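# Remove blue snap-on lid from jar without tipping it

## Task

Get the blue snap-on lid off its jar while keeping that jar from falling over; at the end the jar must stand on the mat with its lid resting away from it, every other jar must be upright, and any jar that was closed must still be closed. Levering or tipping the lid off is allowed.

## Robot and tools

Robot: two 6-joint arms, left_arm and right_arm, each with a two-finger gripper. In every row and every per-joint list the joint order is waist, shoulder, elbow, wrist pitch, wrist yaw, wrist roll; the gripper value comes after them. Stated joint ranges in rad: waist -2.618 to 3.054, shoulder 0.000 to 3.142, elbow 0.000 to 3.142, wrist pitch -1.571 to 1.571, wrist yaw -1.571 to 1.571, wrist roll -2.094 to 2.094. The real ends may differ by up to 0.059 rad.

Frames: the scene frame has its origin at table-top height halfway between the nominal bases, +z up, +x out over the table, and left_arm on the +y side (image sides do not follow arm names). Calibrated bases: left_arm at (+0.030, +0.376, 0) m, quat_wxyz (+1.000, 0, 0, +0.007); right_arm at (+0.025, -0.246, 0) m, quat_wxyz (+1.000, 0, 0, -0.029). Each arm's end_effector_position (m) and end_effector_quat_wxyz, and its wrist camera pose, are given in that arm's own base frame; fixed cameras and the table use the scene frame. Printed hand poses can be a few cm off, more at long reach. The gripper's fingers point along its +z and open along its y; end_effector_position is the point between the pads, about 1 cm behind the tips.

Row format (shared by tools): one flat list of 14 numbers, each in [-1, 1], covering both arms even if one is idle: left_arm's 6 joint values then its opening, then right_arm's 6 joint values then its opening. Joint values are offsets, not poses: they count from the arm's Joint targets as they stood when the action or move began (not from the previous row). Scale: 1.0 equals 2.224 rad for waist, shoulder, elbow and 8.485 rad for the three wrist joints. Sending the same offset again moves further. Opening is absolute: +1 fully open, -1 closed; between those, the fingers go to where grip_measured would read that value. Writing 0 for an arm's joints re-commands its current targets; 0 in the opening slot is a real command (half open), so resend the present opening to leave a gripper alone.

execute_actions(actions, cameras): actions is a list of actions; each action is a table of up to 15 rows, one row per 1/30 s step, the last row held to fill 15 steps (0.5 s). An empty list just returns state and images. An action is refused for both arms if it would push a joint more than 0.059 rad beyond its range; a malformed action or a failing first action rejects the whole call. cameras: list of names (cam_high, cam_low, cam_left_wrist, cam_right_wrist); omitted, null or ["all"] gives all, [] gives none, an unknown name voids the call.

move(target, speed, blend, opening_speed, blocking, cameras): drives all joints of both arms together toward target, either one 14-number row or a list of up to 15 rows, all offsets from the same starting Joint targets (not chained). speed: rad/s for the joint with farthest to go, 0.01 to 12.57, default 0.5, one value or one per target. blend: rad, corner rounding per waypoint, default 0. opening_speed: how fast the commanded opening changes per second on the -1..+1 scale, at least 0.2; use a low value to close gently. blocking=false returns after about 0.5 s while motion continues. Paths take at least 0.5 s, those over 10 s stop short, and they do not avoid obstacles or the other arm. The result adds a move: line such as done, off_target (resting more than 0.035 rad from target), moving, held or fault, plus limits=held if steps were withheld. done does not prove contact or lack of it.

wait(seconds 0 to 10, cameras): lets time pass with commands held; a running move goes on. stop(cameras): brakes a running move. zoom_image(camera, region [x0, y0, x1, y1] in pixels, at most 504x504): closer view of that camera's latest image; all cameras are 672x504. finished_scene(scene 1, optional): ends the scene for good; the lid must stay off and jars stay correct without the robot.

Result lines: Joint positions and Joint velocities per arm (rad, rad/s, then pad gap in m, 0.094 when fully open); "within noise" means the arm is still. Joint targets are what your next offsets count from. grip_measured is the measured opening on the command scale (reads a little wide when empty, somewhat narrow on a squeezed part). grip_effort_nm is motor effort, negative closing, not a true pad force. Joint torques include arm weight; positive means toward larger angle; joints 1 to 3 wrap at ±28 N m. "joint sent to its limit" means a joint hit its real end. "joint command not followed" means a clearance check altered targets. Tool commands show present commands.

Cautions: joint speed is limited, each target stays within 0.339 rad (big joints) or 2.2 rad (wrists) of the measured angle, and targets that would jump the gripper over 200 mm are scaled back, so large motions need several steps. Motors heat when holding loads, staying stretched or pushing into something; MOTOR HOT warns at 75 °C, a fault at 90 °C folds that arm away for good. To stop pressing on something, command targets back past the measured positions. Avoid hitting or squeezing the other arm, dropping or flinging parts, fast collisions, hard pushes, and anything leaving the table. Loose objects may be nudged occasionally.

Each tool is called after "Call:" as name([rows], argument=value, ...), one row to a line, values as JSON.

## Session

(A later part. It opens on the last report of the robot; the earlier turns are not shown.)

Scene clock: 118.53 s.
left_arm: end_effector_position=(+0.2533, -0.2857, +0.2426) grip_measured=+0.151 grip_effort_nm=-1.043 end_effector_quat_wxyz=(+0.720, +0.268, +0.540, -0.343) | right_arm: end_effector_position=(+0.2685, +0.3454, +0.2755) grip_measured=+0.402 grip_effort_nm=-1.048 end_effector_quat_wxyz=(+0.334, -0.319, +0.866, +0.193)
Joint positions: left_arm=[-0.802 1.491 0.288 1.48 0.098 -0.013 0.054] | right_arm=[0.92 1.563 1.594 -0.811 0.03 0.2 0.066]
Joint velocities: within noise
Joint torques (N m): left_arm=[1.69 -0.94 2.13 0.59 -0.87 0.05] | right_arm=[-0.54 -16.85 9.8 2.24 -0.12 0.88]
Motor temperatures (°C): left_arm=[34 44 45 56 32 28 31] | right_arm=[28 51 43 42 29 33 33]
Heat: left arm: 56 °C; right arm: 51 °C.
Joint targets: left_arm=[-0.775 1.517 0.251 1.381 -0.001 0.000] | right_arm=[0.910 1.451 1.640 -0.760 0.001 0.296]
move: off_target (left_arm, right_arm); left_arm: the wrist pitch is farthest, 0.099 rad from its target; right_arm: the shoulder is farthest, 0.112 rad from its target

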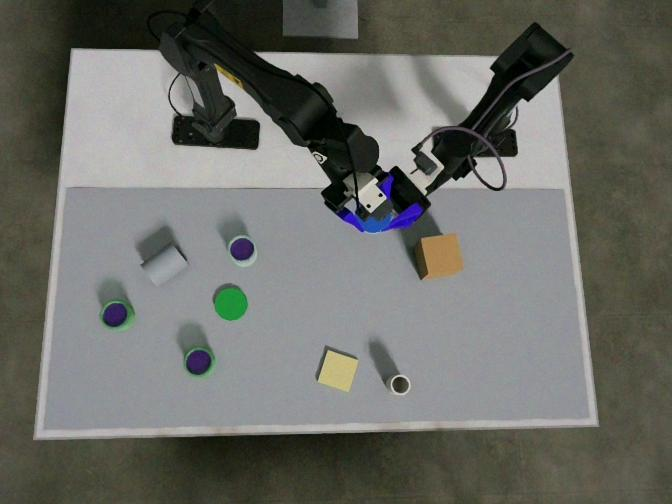

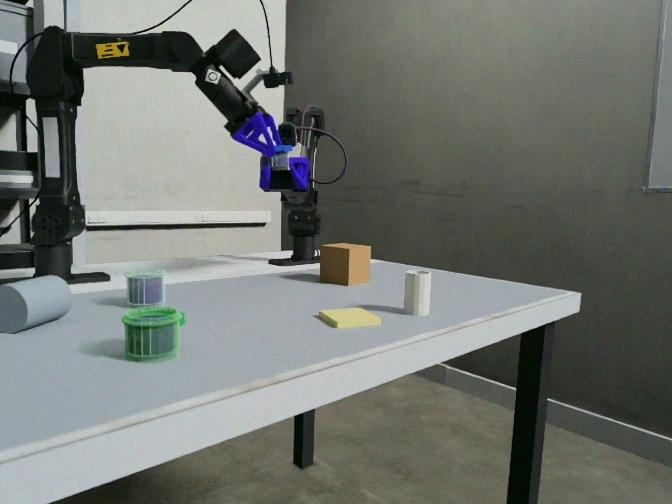

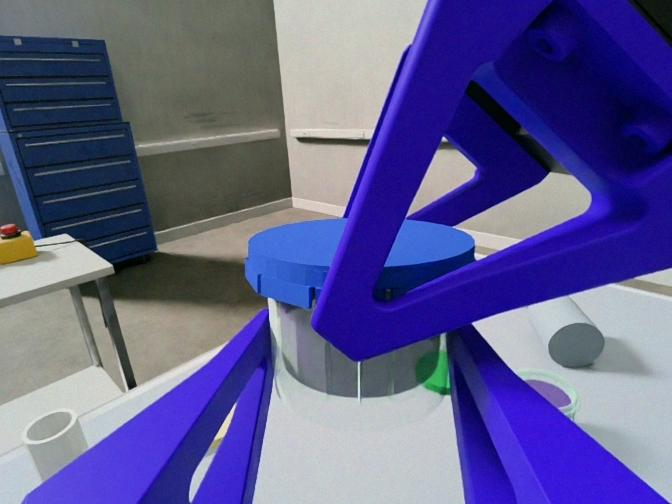

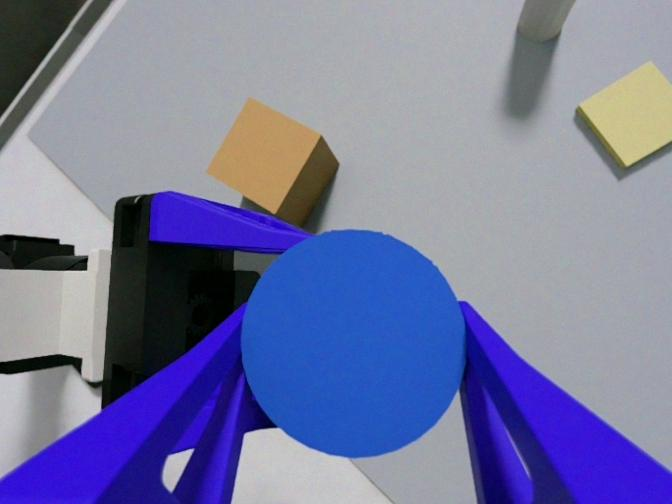

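Call:
move(target=[0,0.03,-0.05,0.0,0,0,-0.2,0,-0.03,0.01,0.0,0,0.03,-0.1], speed=0.25)

Call:
zoom_image(camera="cam_low", region=[220, 100, 380, 220])

Scene clock: 120.43 s.
left_arm: end_effector_position=(+0.2569, -0.2531, +0.1243) grip_measured=+0.151 grip_effort_nm=-1.043 end_effector_quat_wxyz=(+0.621, +0.277, +0.683, -0.266) | right_arm: end_effector_position=(+0.2497, +0.3241, +0.3621) grip_measured=+0.394 grip_effort_nm=-1.048 end_effector_quat_wxyz=(+0.360, -0.159, +0.861, +0.322)
Joint positions: left_arm=[-0.772 1.591 0.135 1.368 0.018 -0.017 0.054] | right_arm=[0.912 1.4 1.638 -0.801 0 0.547 0.065]
Joint velocities: within noise
Joint torques (N m): left_arm=[0.25 -3.49 4.25 2.1 -0.11 0.15] | right_arm=[-0.61 -5.5 7.92 2.43 -0.08 0.01]
Motor temperatures (°C): left_arm=[34 44 44 55 32 28 31] | right_arm=[28 51 43 42 29 33 33]
Heat: left arm: 55 °C; right arm: 51 °C.
Joint targets: left_arm=[-0.775 1.584 0.140 1.381 -0.001 0.000] | right_arm=[0.910 1.384 1.662 -0.760 0.001 0.551]
move: off_target (right_arm); right_arm: the wrist pitch is farthest, 0.041 rad from its target

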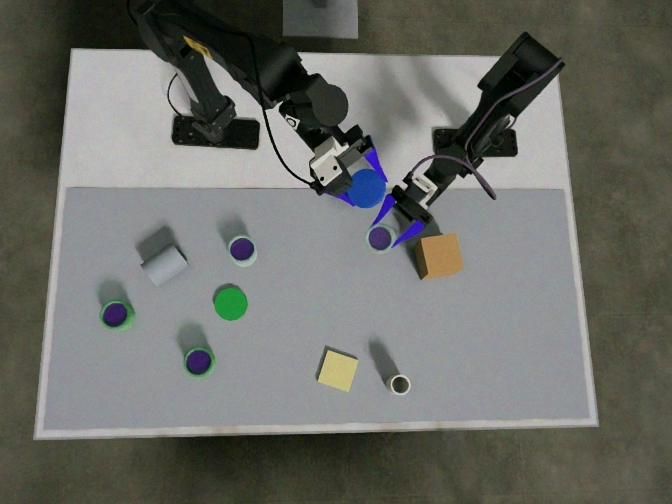

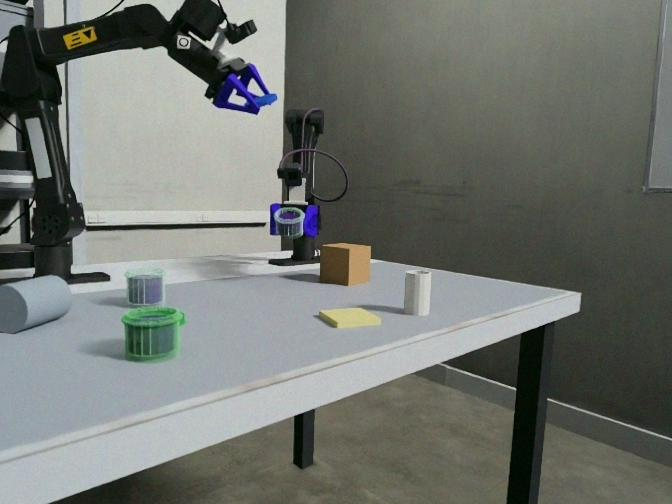

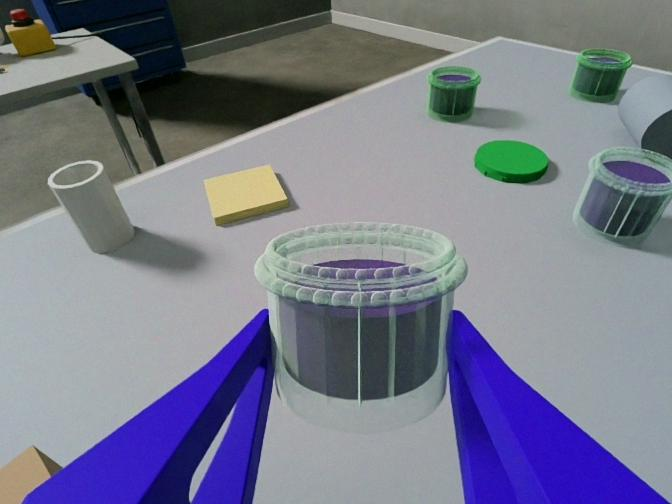

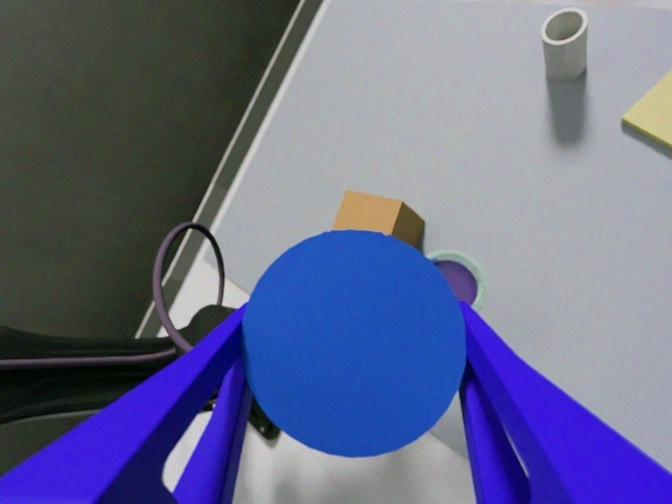

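Scaled by 3.150 from the camera's 672x504 image, which has a finer 960x720 frame.

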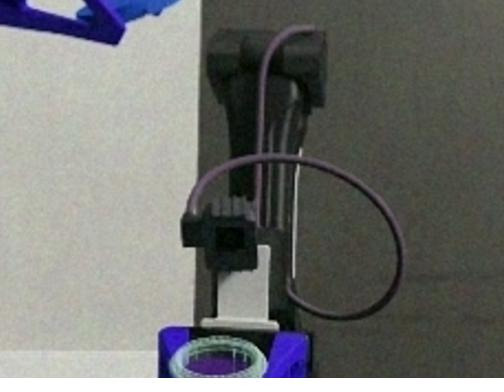

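Call:
move([
  [0,-0.0805,0.0854,0.0058,0,0,-0.2,-0.1106,0,0,0,0,-0.0649,-0.1],
  [0,-0.0805,0.0854,0.0058,0,0,-0.2,-0.1106,0.1196,-0.3426,0.0849,0,-0.0649,-0.1],
], speed=[0.5,0.7])

Call:
zoom_image(camera="cam_low", region=[180, 100, 380, 300])

Scene clock: 125.37 s.
left_arm: end_effector_position=(+0.2727, -0.2685, +0.2325) grip_measured=+0.151 grip_effort_nm=-1.043 end_effector_quat_wxyz=(+0.716, +0.238, +0.582, -0.304) | right_arm: end_effector_position=(+0.3344, +0.2630, +0.0713) grip_measured=+0.394 grip_effort_nm=-1.048 end_effector_quat_wxyz=(+0.332, -0.298, +0.887, +0.118)
Joint positions: left_arm=[-0.772 1.442 0.285 1.368 0.018 -0.017 0.054] | right_arm=[0.664 1.653 0.9 -0.097 -0.001 0.015 0.065]
Joint velocities: within noise
Joint torques (N m): left_arm=[0.24 -5.87 8.31 2.54 -0.11 0.12] | right_arm=[-0.42 -6.76 5.48 2.24 -0.05 -0.11]
Motor temperatures (°C): left_arm=[34 44 44 54 32 28 31] | right_arm=[28 50 43 43 29 33 33]
Heat: left arm: 54 °C; right arm: 50 °C.
Joint targets: left_arm=[-0.775 1.405 0.330 1.430 -0.001 0.000] | right_arm=[0.664 1.650 0.900 -0.040 0.001 0.000]
move: off_target (left_arm, right_arm); left_arm: the wrist pitch is farthest, 0.062 rad from its target; right_arm: the wrist pitch is farthest, 0.058 rad from its target

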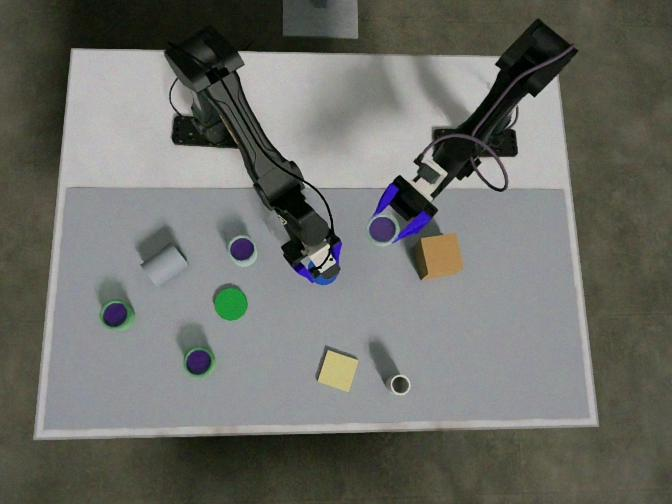

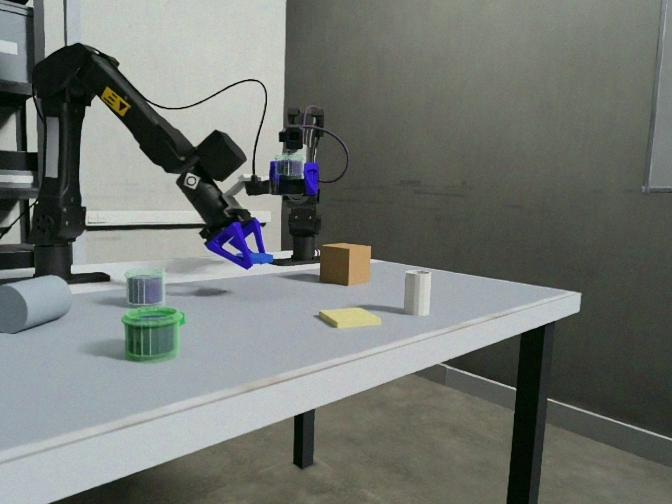

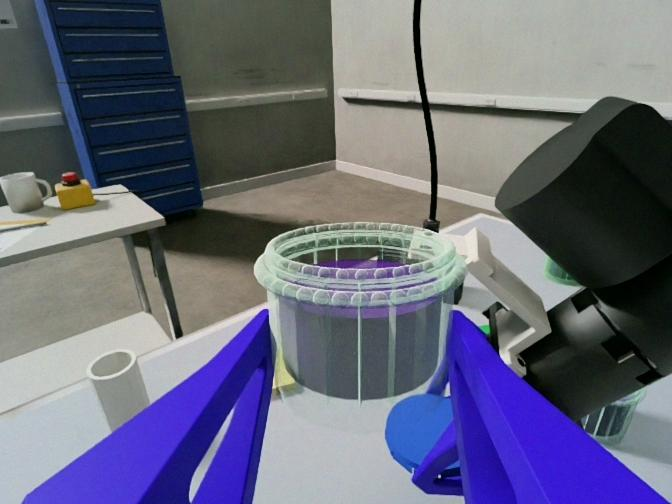

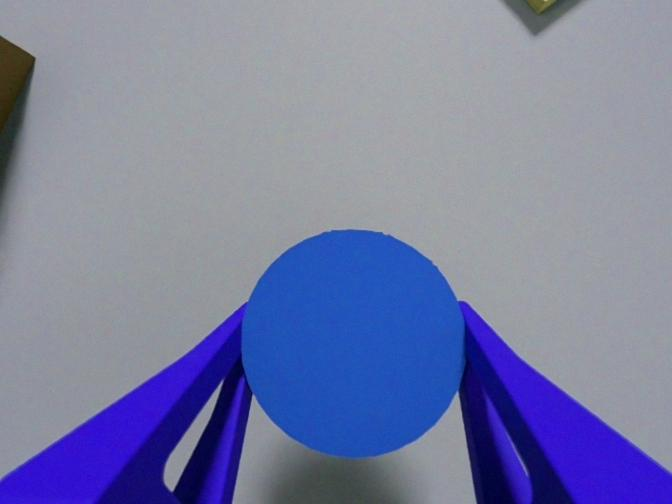

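Scaled by 2.520 from the camera's 672x504 image, which has a finer 960x720 frame.

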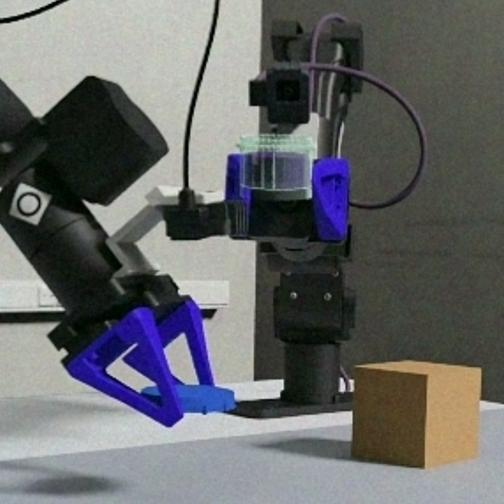

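Call:
move(target=[0,0,0,0,0,0,-0.2,0,0.0782,-0.0553,0.0371,0,0,-0.1], speed=0.3)

Call:
zoom_image(camera="cam_low", region=[180, 200, 320, 310])

Scene clock: 127.53 s.
left_arm: end_effector_position=(+0.2727, -0.2685, +0.2325) grip_measured=+0.151 grip_effort_nm=-1.038 end_effector_quat_wxyz=(+0.716, +0.238, +0.582, -0.304) | right_arm: end_effector_position=(+0.3396, +0.2671, +0.0153) grip_measured=+0.394 grip_effort_nm=-1.043 end_effector_quat_wxyz=(+0.349, -0.296, +0.881, +0.124)
Joint positions: left_arm=[-0.772 1.442 0.285 1.368 0.018 -0.017 0.054] | right_arm=[0.664 1.814 0.785 0.216 -0.001 0.015 0.065]
Joint velocities: within noise
Joint torques (N m): left_arm=[0.17 -5.89 8.4 2.54 -0.11 0.1] | right_arm=[-0.61 -6.27 3.77 2.33 -0.02 -0.11]
Motor temperatures (°C): left_arm=[34 44 44 54 32 28 32] | right_arm=[28 49 43 43 29 33 33]
Heat: left arm: 54 °C; right arm: 49 °C.
Joint targets: left_arm=[-0.775 1.405 0.330 1.430 -0.001 0.000] | right_arm=[0.664 1.824 0.777 0.275 0.001 0.000]
move: off_target (left_arm, right_arm); left_arm: the wrist pitch is farthest, 0.062 rad from its target; right_arm: the wrist pitch is farthest, 0.059 rad from its target

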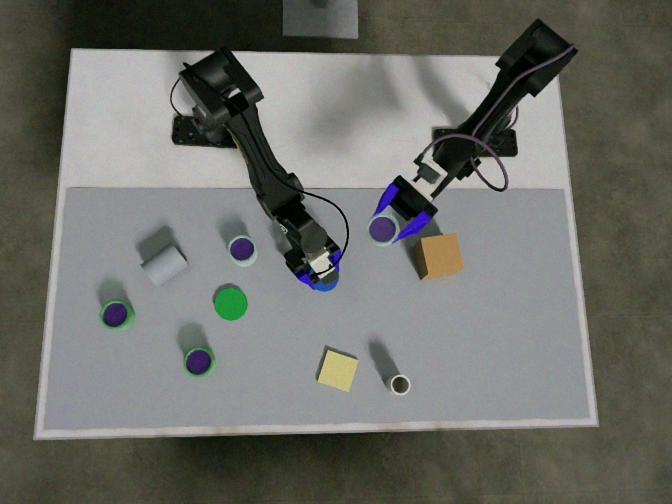

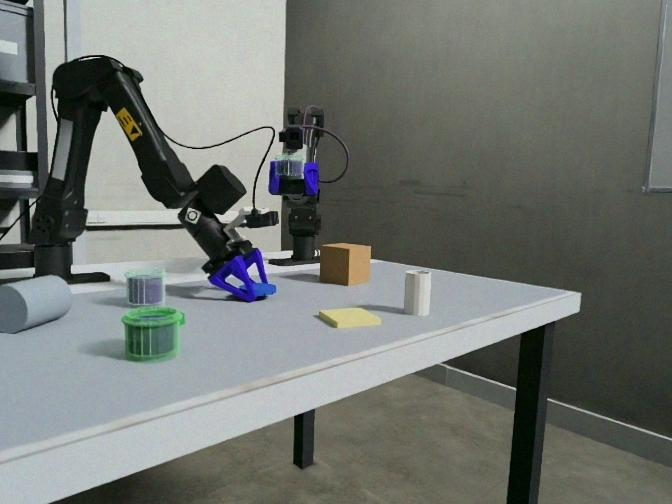

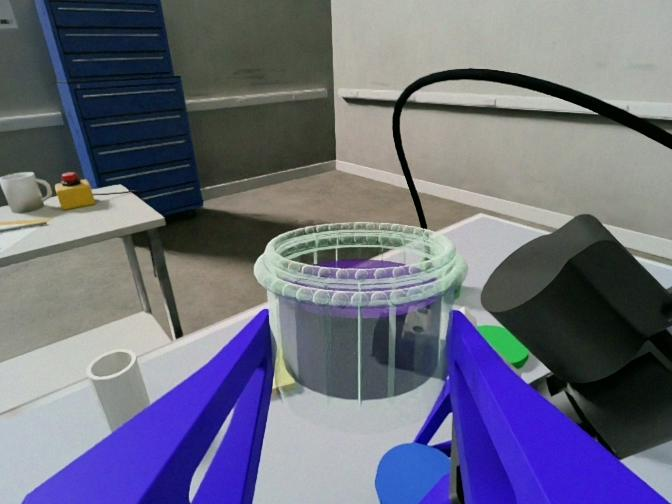

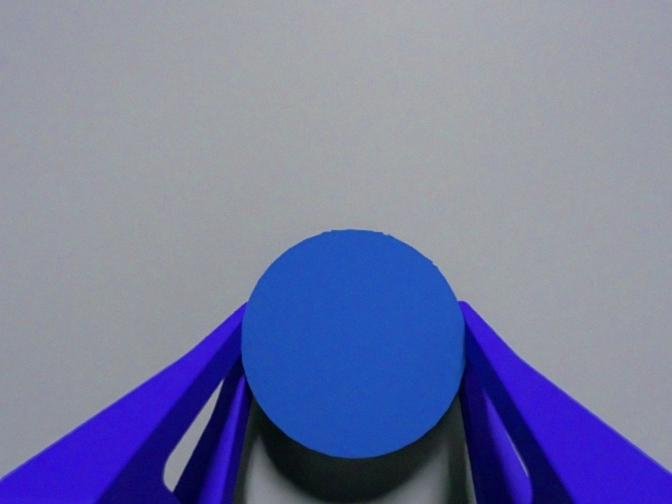

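Scaled by 3.600 from the camera's 672x504 image, which has a finer 960x720 frame.

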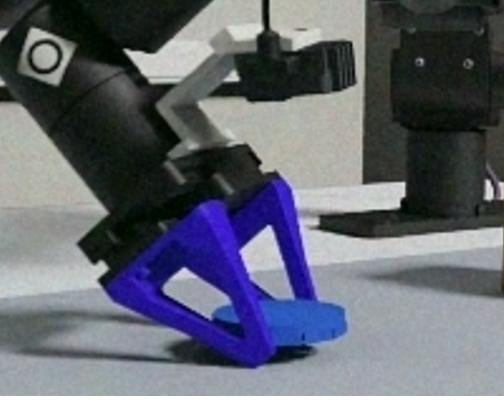

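Call:
move([
  [0,0,0,0,0,0,-0.2,0,0.0063,0,0,0,0,-0.1],
  [0,0,0,0,0,0,-0.2,0,0.0063,0,0,0,0,0.8],
], speed=0.1, opening_speed=0.6)

Call:
zoom_image(camera="cam_low", region=[180, 200, 320, 310])

Scene clock: 130.20 s.
left_arm: end_effector_position=(+0.2727, -0.2685, +0.2325) grip_measured=+0.151 grip_effort_nm=-1.048 end_effector_quat_wxyz=(+0.716, +0.238, +0.582, -0.304) | right_arm: end_effector_position=(+0.3416, +0.2686, +0.0143) grip_measured=+0.797 grip_effort_nm=0.129 end_effector_quat_wxyz=(+0.353, -0.296, +0.879, +0.125)
Joint positions: left_arm=[-0.772 1.442 0.285 1.368 0.018 -0.017 0.054] | right_arm=[0.664 1.825 0.785 0.236 -0.001 0.015 0.084]
Joint velocities: within noise
Joint torques (N m): left_arm=[0.18 -5.9 8.4 2.55 -0.1 0.11] | right_arm=[-0.62 -5.96 3.82 2.17 -0.06 -0.11]
Motor temperatures (°C): left_arm=[34 44 44 54 31 28 32] | right_arm=[28 49 42 43 29 33 33]
Heat: left arm: 54 °C; right arm: 49 °C.
Joint targets: left_arm=[-0.775 1.405 0.330 1.430 -0.001 0.000] | right_arm=[0.664 1.838 0.777 0.275 0.001 0.000]
move: off_target (left_arm, right_arm); target 2's new numbers were sent with right_arm's wrist pitch 0.052 rad from that target; left_arm: the wrist pitch is farthest, 0.062 rad from its target; right_arm: the wrist pitch is farthest, 0.039 rad from its target

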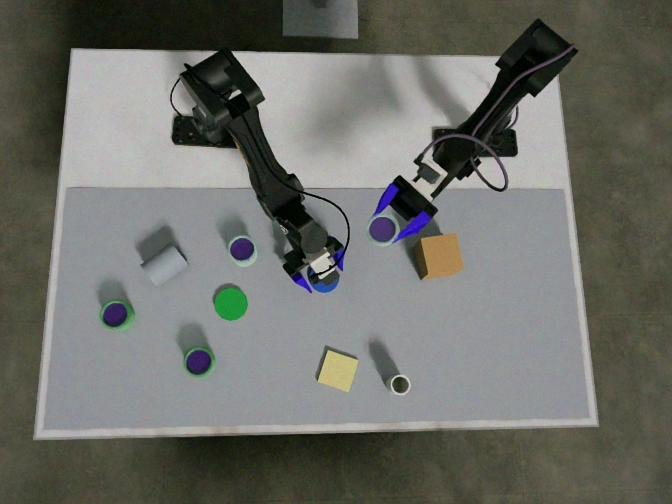

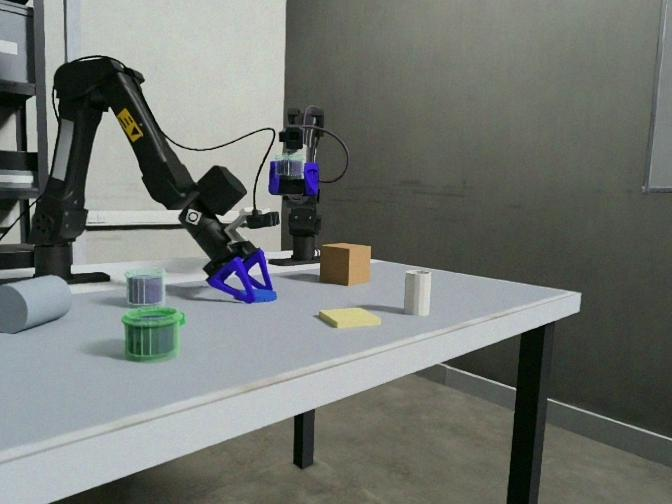

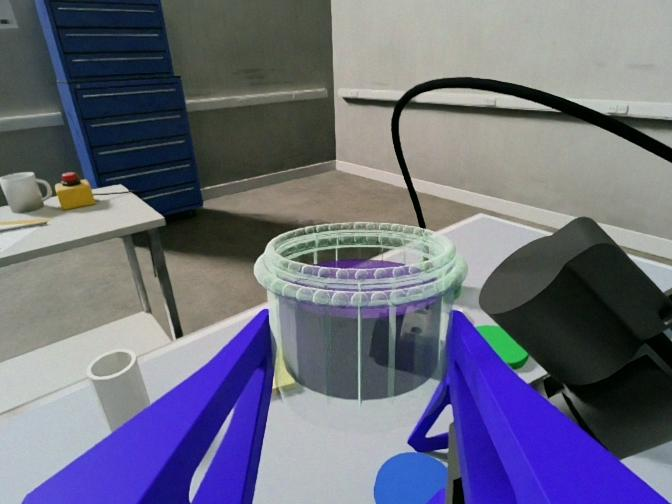

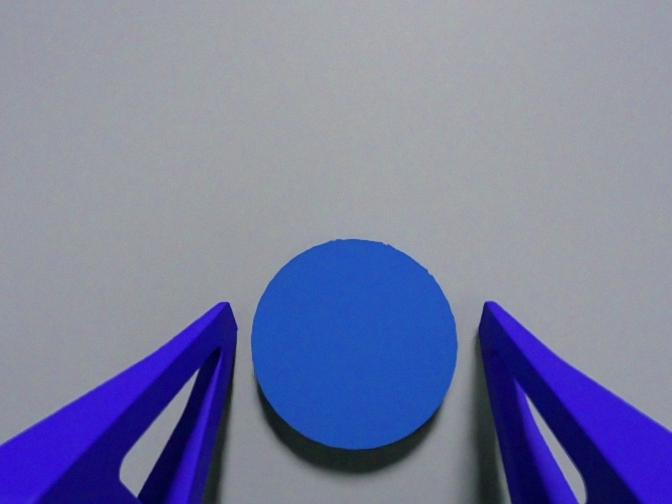

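Scaled by 3.600 from the camera's 672x504 image, which has a finer 960x720 frame.

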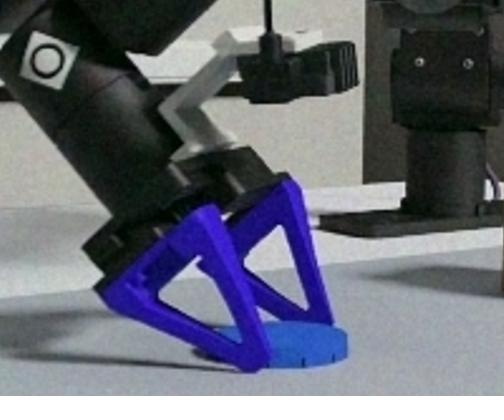

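Call:
move([
  [0,0,0,0,0,0,-0.2,0,-0.0746,0.1969,-0.0701,0,0,1],
  [0,0,0,0,0,0,-0.2,0,-0.0306,0.6129,-0.1668,0,0,1],
  [0,0,0,0,0,0,-0.2,0.1088,-0.0306,0.6129,-0.1668,0,0,1],
], speed=[0.5,0.8,0.5], blend=0.1, opening_speed=1)

Call:
zoom_image(camera="cam_low", region=[180, 50, 400, 250])

Scene clock: 135.37 s.
left_arm: end_effector_position=(+0.2727, -0.2685, +0.2325) grip_measured=+0.151 grip_effort_nm=-1.048 end_effector_quat_wxyz=(+0.716, +0.238, +0.582, -0.304) | right_arm: end_effector_position=(+0.2803, +0.3672, +0.3471) grip_measured=+0.997 grip_effort_nm=0.125 end_effector_quat_wxyz=(+0.355, -0.404, +0.824, +0.178)
Joint positions: left_arm=[-0.772 1.442 0.285 1.368 0.018 -0.017 0.054] | right_arm=[0.915 1.764 2.109 -1.099 -0.004 0.006 0.094]
Joint velocities: within noise
Joint torques (N m): left_arm=[0.18 -5.93 8.34 2.53 -0.09 0.13] | right_arm=[-0.39 -6.8 7.66 1.42 0.01 -0.07]
Motor temperatures (°C): left_arm=[34 44 44 54 31 28 32] | right_arm=[28 48 42 43 29 33 32]
Heat: left arm: 54 °C; right arm: 48 °C.
Joint targets: left_arm=[-0.775 1.405 0.330 1.430 -0.001 0.000] | right_arm=[0.906 1.770 2.140 -1.140 0.001 0.000]
move: off_target (left_arm, right_arm); left_arm: the wrist pitch is farthest, 0.062 rad from its target; right_arm: the wrist pitch is farthest, 0.041 rad from its target

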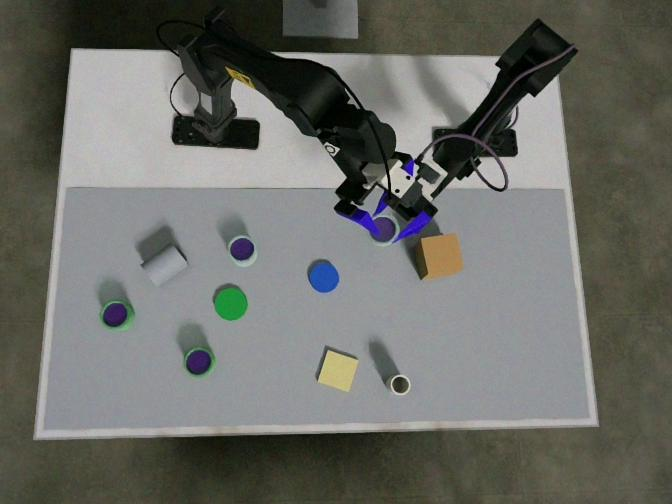

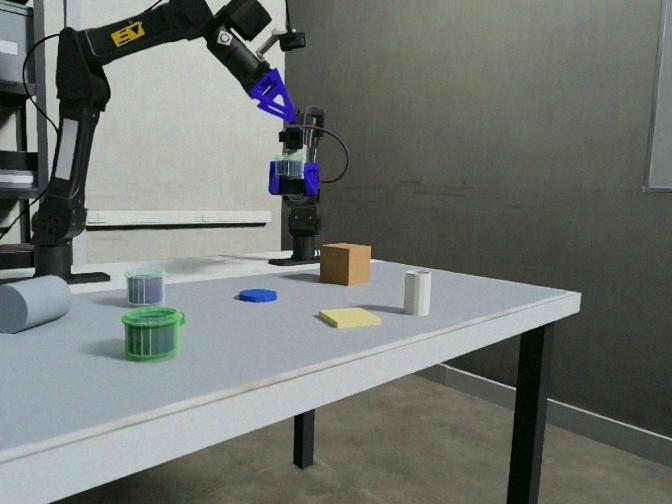

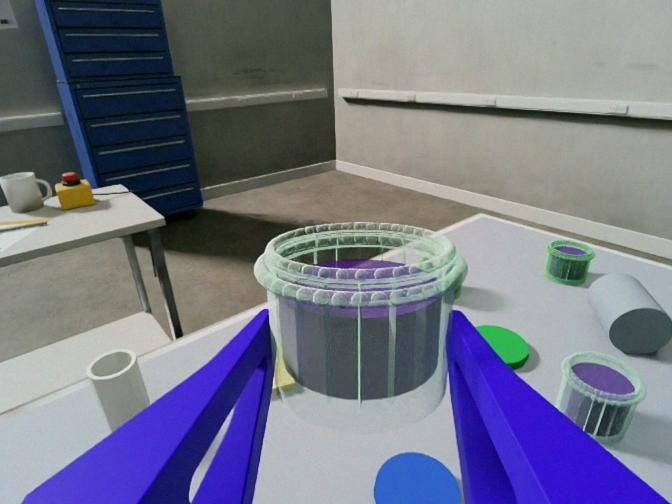

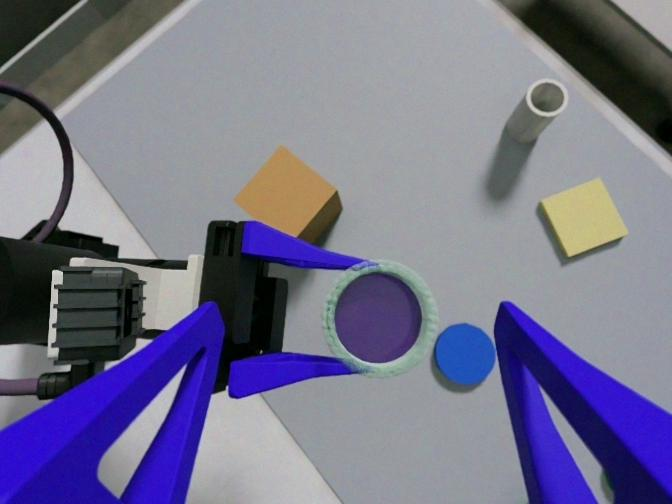

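Scaled by 2.291 from the camera's 672x504 image, which has a finer 960x720 frame.

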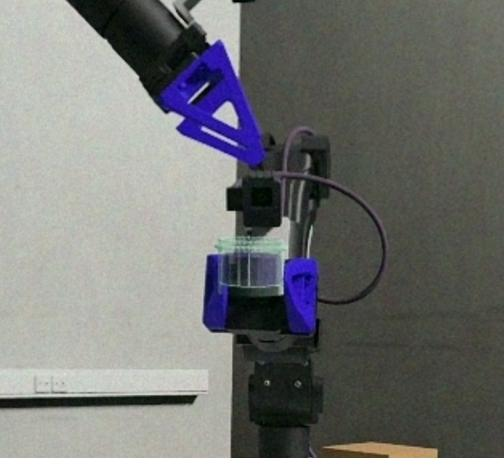

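Call:
move(target=[0,0,0,0,0,0,-0.2,-0.0126,-0.0261,-0.1529,0.0318,0,0,1], speed=0.4)

Call:
zoom_image(camera="cam_low", region=[180, 50, 400, 250])

Scene clock: 138.80 s.
left_arm: end_effector_position=(+0.2727, -0.2685, +0.2325) grip_measured=+0.151 grip_effort_nm=-1.043 end_effector_quat_wxyz=(+0.716, +0.238, +0.582, -0.304) | right_arm: end_effector_position=(+0.2940, +0.3662, +0.2630) grip_measured=+0.997 grip_effort_nm=0.120 end_effector_quat_wxyz=(+0.310, -0.402, +0.848, +0.152)
Joint positions: left_arm=[-0.772 1.442 0.285 1.368 0.018 -0.017 0.054] | right_arm=[0.891 1.751 1.808 -0.923 -0.004 0.007 0.094]
Joint velocities: within noise
Joint torques (N m): left_arm=[0.28 -5.91 8.43 2.54 -0.09 0.13] | right_arm=[-0.53 -11.4 5.19 2.14 0.04 -0.09]
Motor temperatures (°C): left_arm=[34 44 44 53 31 28 32] | right_arm=[28 48 42 42 29 32 32]
Heat: left arm: 53 °C; right arm: 48 °C.
Joint targets: left_arm=[-0.775 1.405 0.330 1.430 -0.001 0.000] | right_arm=[0.878 1.712 1.800 -0.870 0.001 0.000]
move: off_target (left_arm, right_arm); left_arm: the wrist pitch is farthest, 0.062 rad from its target; right_arm: the wrist pitch is farthest, 0.052 rad from its target

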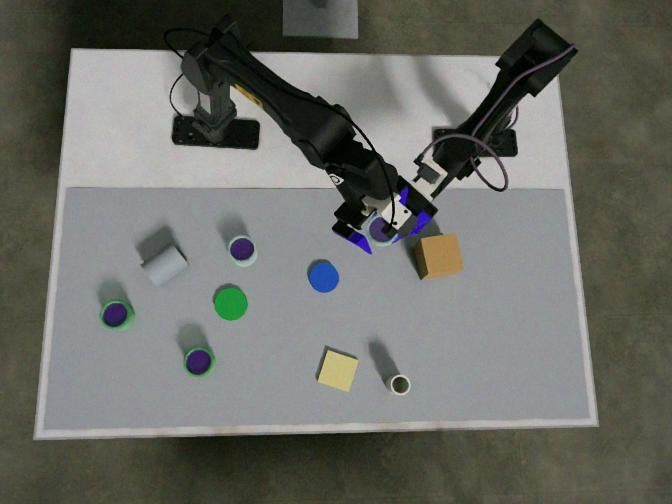

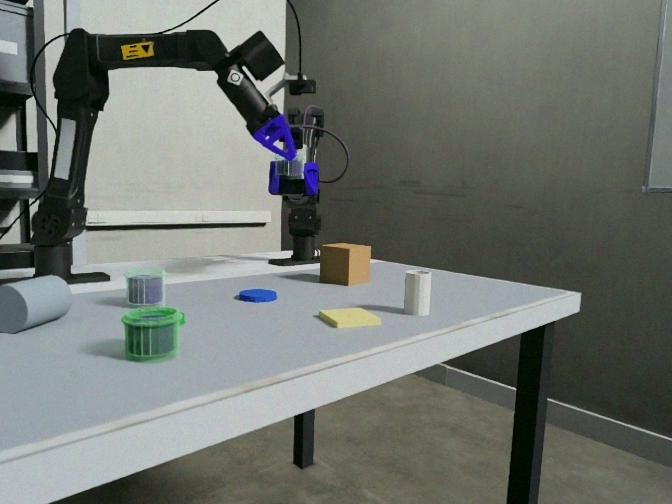

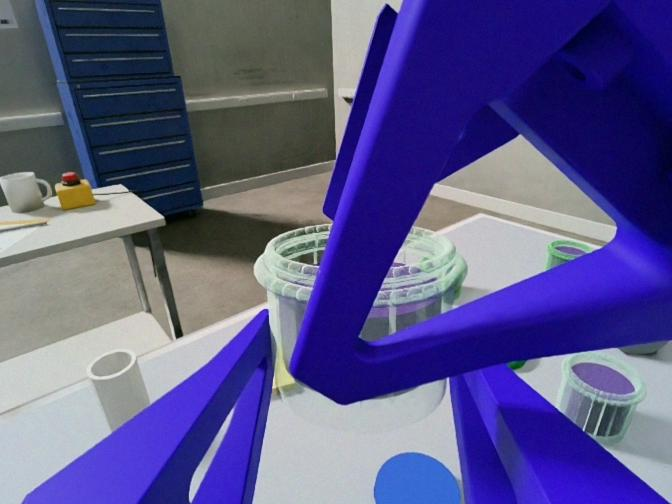

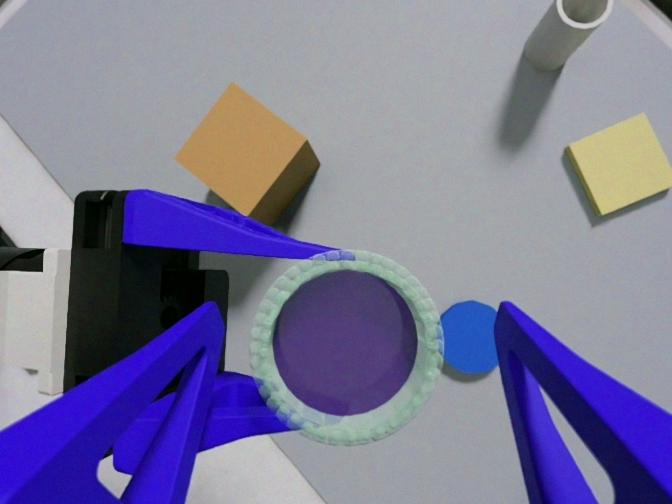

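Scaled by 2.291 from the camera's 672x504 image, which has a finer 960x720 frame.

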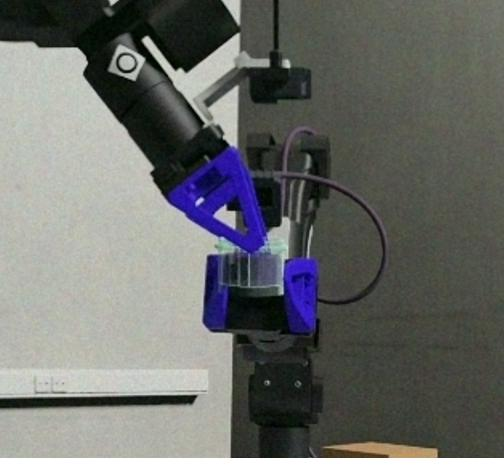

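Call:
move(target=[0,0,0,0,0,0,-0.2,0.0126,0.01,0,0.005,0,0,1], speed=0.2)

Call:
zoom_image(camera="cam_low", region=[240, 120, 340, 200])

Scene clock: 140.87 s.
left_arm: end_effector_position=(+0.2727, -0.2685, +0.2325) grip_measured=+0.151 grip_effort_nm=-1.043 end_effector_quat_wxyz=(+0.716, +0.238, +0.582, -0.304) | right_arm: end_effector_position=(+0.2977, +0.3731, +0.2698) grip_measured=+0.997 grip_effort_nm=0.120 end_effector_quat_wxyz=(+0.328, -0.400, +0.841, +0.161)
Joint positions: left_arm=[-0.772 1.442 0.285 1.368 0.018 -0.017 0.054] | right_arm=[0.894 1.751 1.808 -0.881 -0.004 0.007 0.094]
Joint velocities: within noise
Joint torques (N m): left_arm=[0.24 -5.91 8.36 2.58 -0.11 0.13] | right_arm=[0.59 -9.48 5.33 2.24 0.02 -0.05]
Motor temperatures (°C): left_arm=[34 44 44 53 31 28 32] | right_arm=[28 48 42 42 29 32 32]
Heat: left arm: 53 °C; right arm: 48 °C.
Joint targets: left_arm=[-0.775 1.405 0.330 1.430 -0.001 0.000] | right_arm=[0.906 1.734 1.800 -0.828 0.001 0.000]
move: off_target (left_arm, right_arm); left_arm: the wrist pitch is farthest, 0.062 rad from its target; right_arm: the wrist pitch is farthest, 0.054 rad from its target

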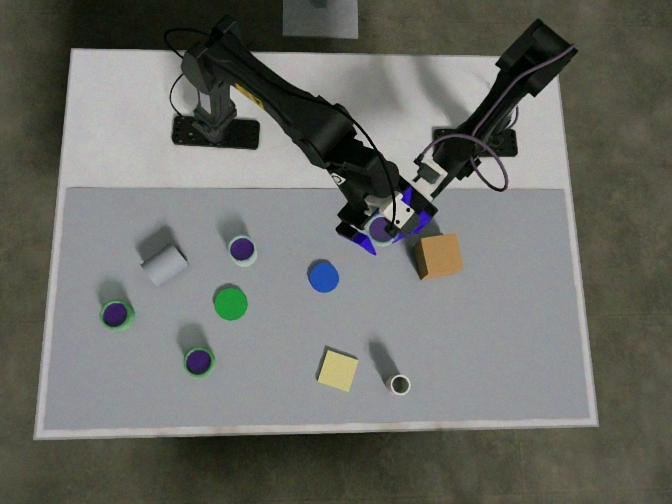

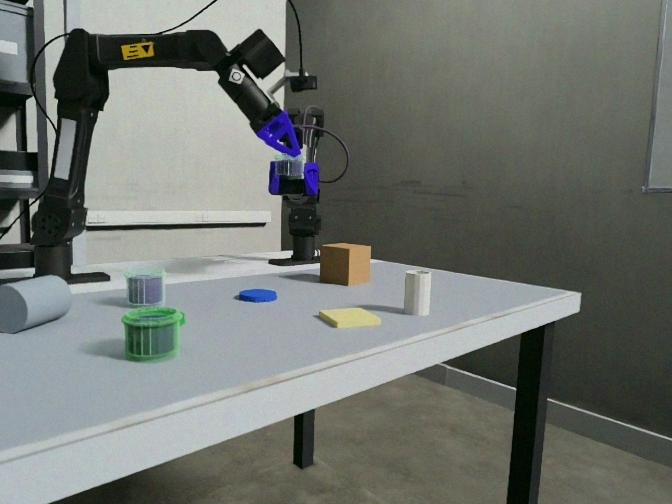

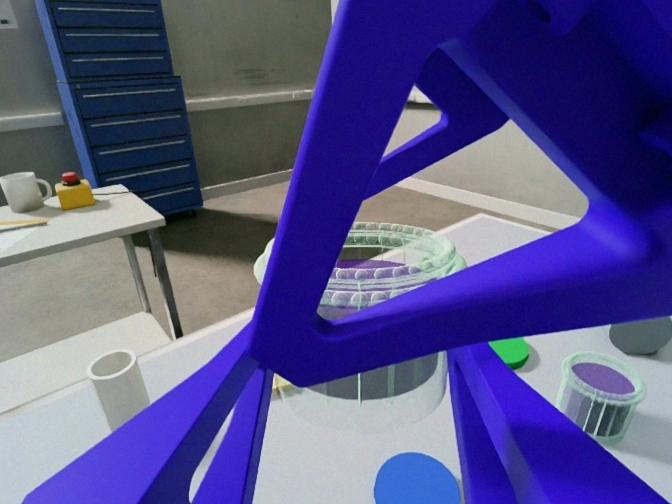

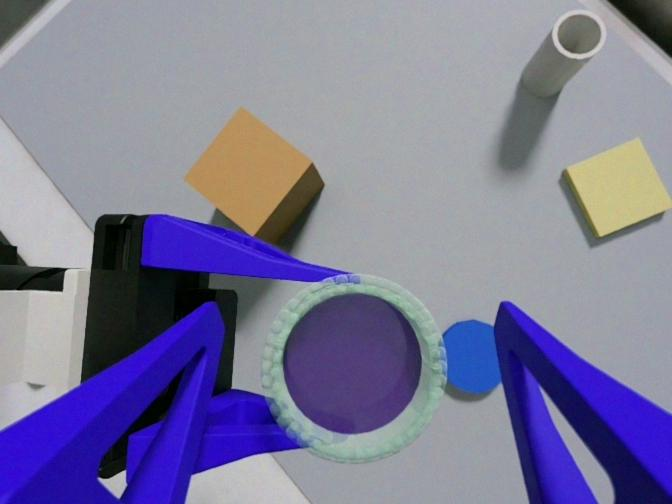

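Scaled by 5.040 from the camera's 672x504 image, which has a finer 960x720 frame.

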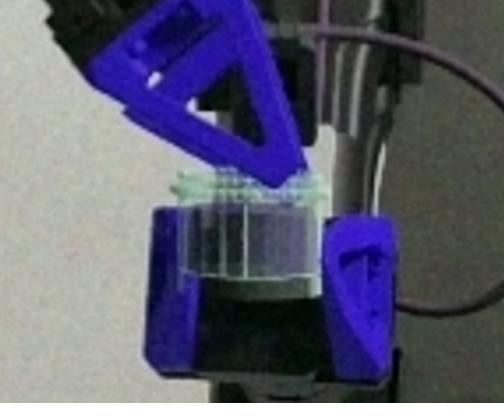

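Call:
move(target=[0,0,0,0,0,0,-0.2,0.003,0.0139,-0.0067,-0.0032,0,0,1], speed=0.2)

Call:
zoom_image(camera="cam_low", region=[240, 120, 340, 200])

Scene clock: 142.37 s.
left_arm: end_effector_position=(+0.2727, -0.2685, +0.2325) grip_measured=+0.151 grip_effort_nm=-1.048 end_effector_quat_wxyz=(+0.716, +0.238, +0.582, -0.304) | right_arm: end_effector_position=(+0.2943, +0.3747, +0.2621) grip_measured=+0.997 grip_effort_nm=0.120 end_effector_quat_wxyz=(+0.319, -0.405, +0.842, +0.158)
Joint positions: left_arm=[-0.772 1.442 0.285 1.368 0.018 -0.017 0.054] | right_arm=[0.901 1.756 1.795 -0.881 -0.004 0.007 0.094]
Joint velocities: within noise
Joint torques (N m): left_arm=[0.09 -5.98 8.35 2.53 -0.1 0.13] | right_arm=[0.61 -7.01 5 1.98 -0.07 -0.1]
Motor temperatures (°C): left_arm=[34 43 44 53 31 28 32] | right_arm=[28 48 42 42 29 32 32]
Heat: left arm: 53 °C; right arm: 48 °C.
Joint targets: left_arm=[-0.775 1.405 0.330 1.430 -0.001 0.000] | right_arm=[0.913 1.765 1.785 -0.855 0.001 0.000]
move: off_target (left_arm); left_arm: the wrist pitch is farthest, 0.062 rad from its target

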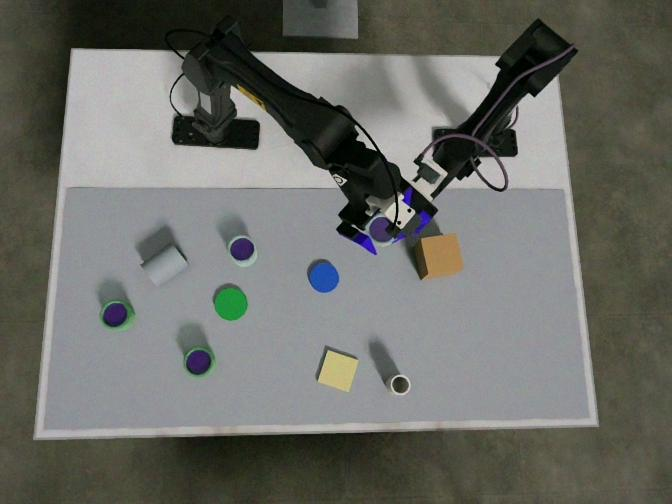

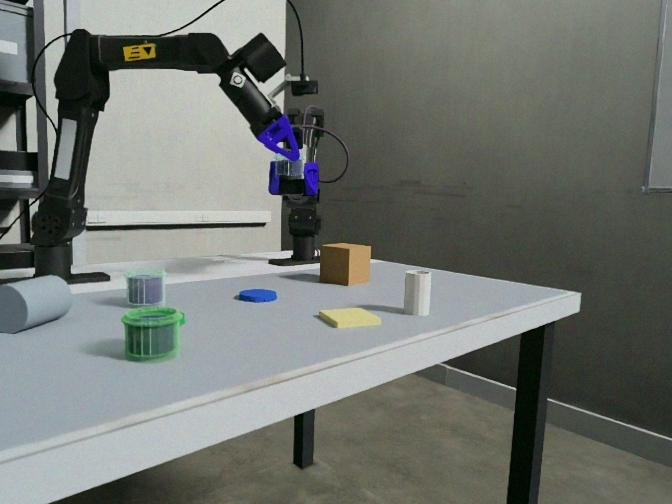

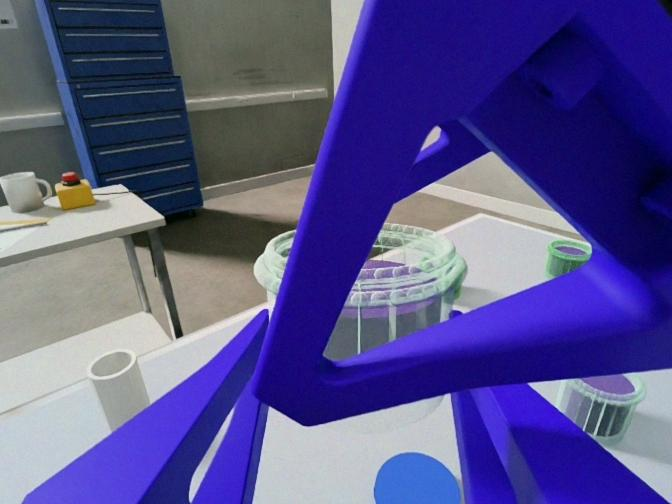

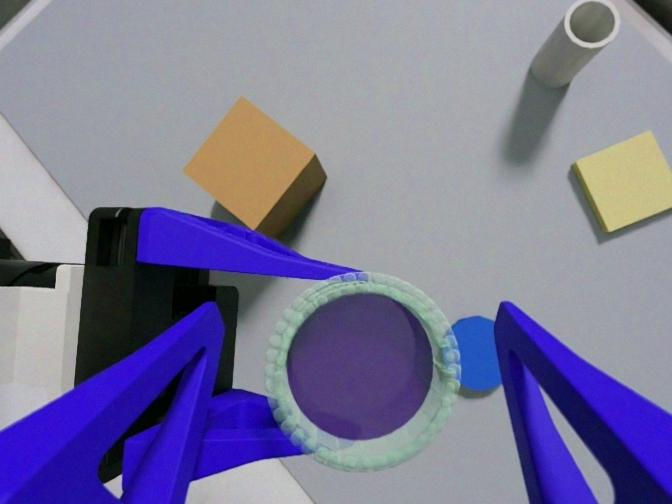

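Scaled by 5.040 from the camera's 672x504 image, which has a finer 960x720 frame.

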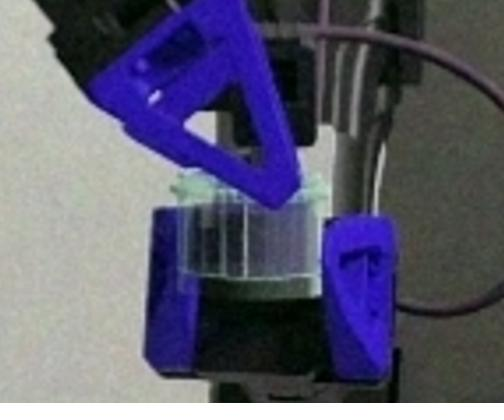

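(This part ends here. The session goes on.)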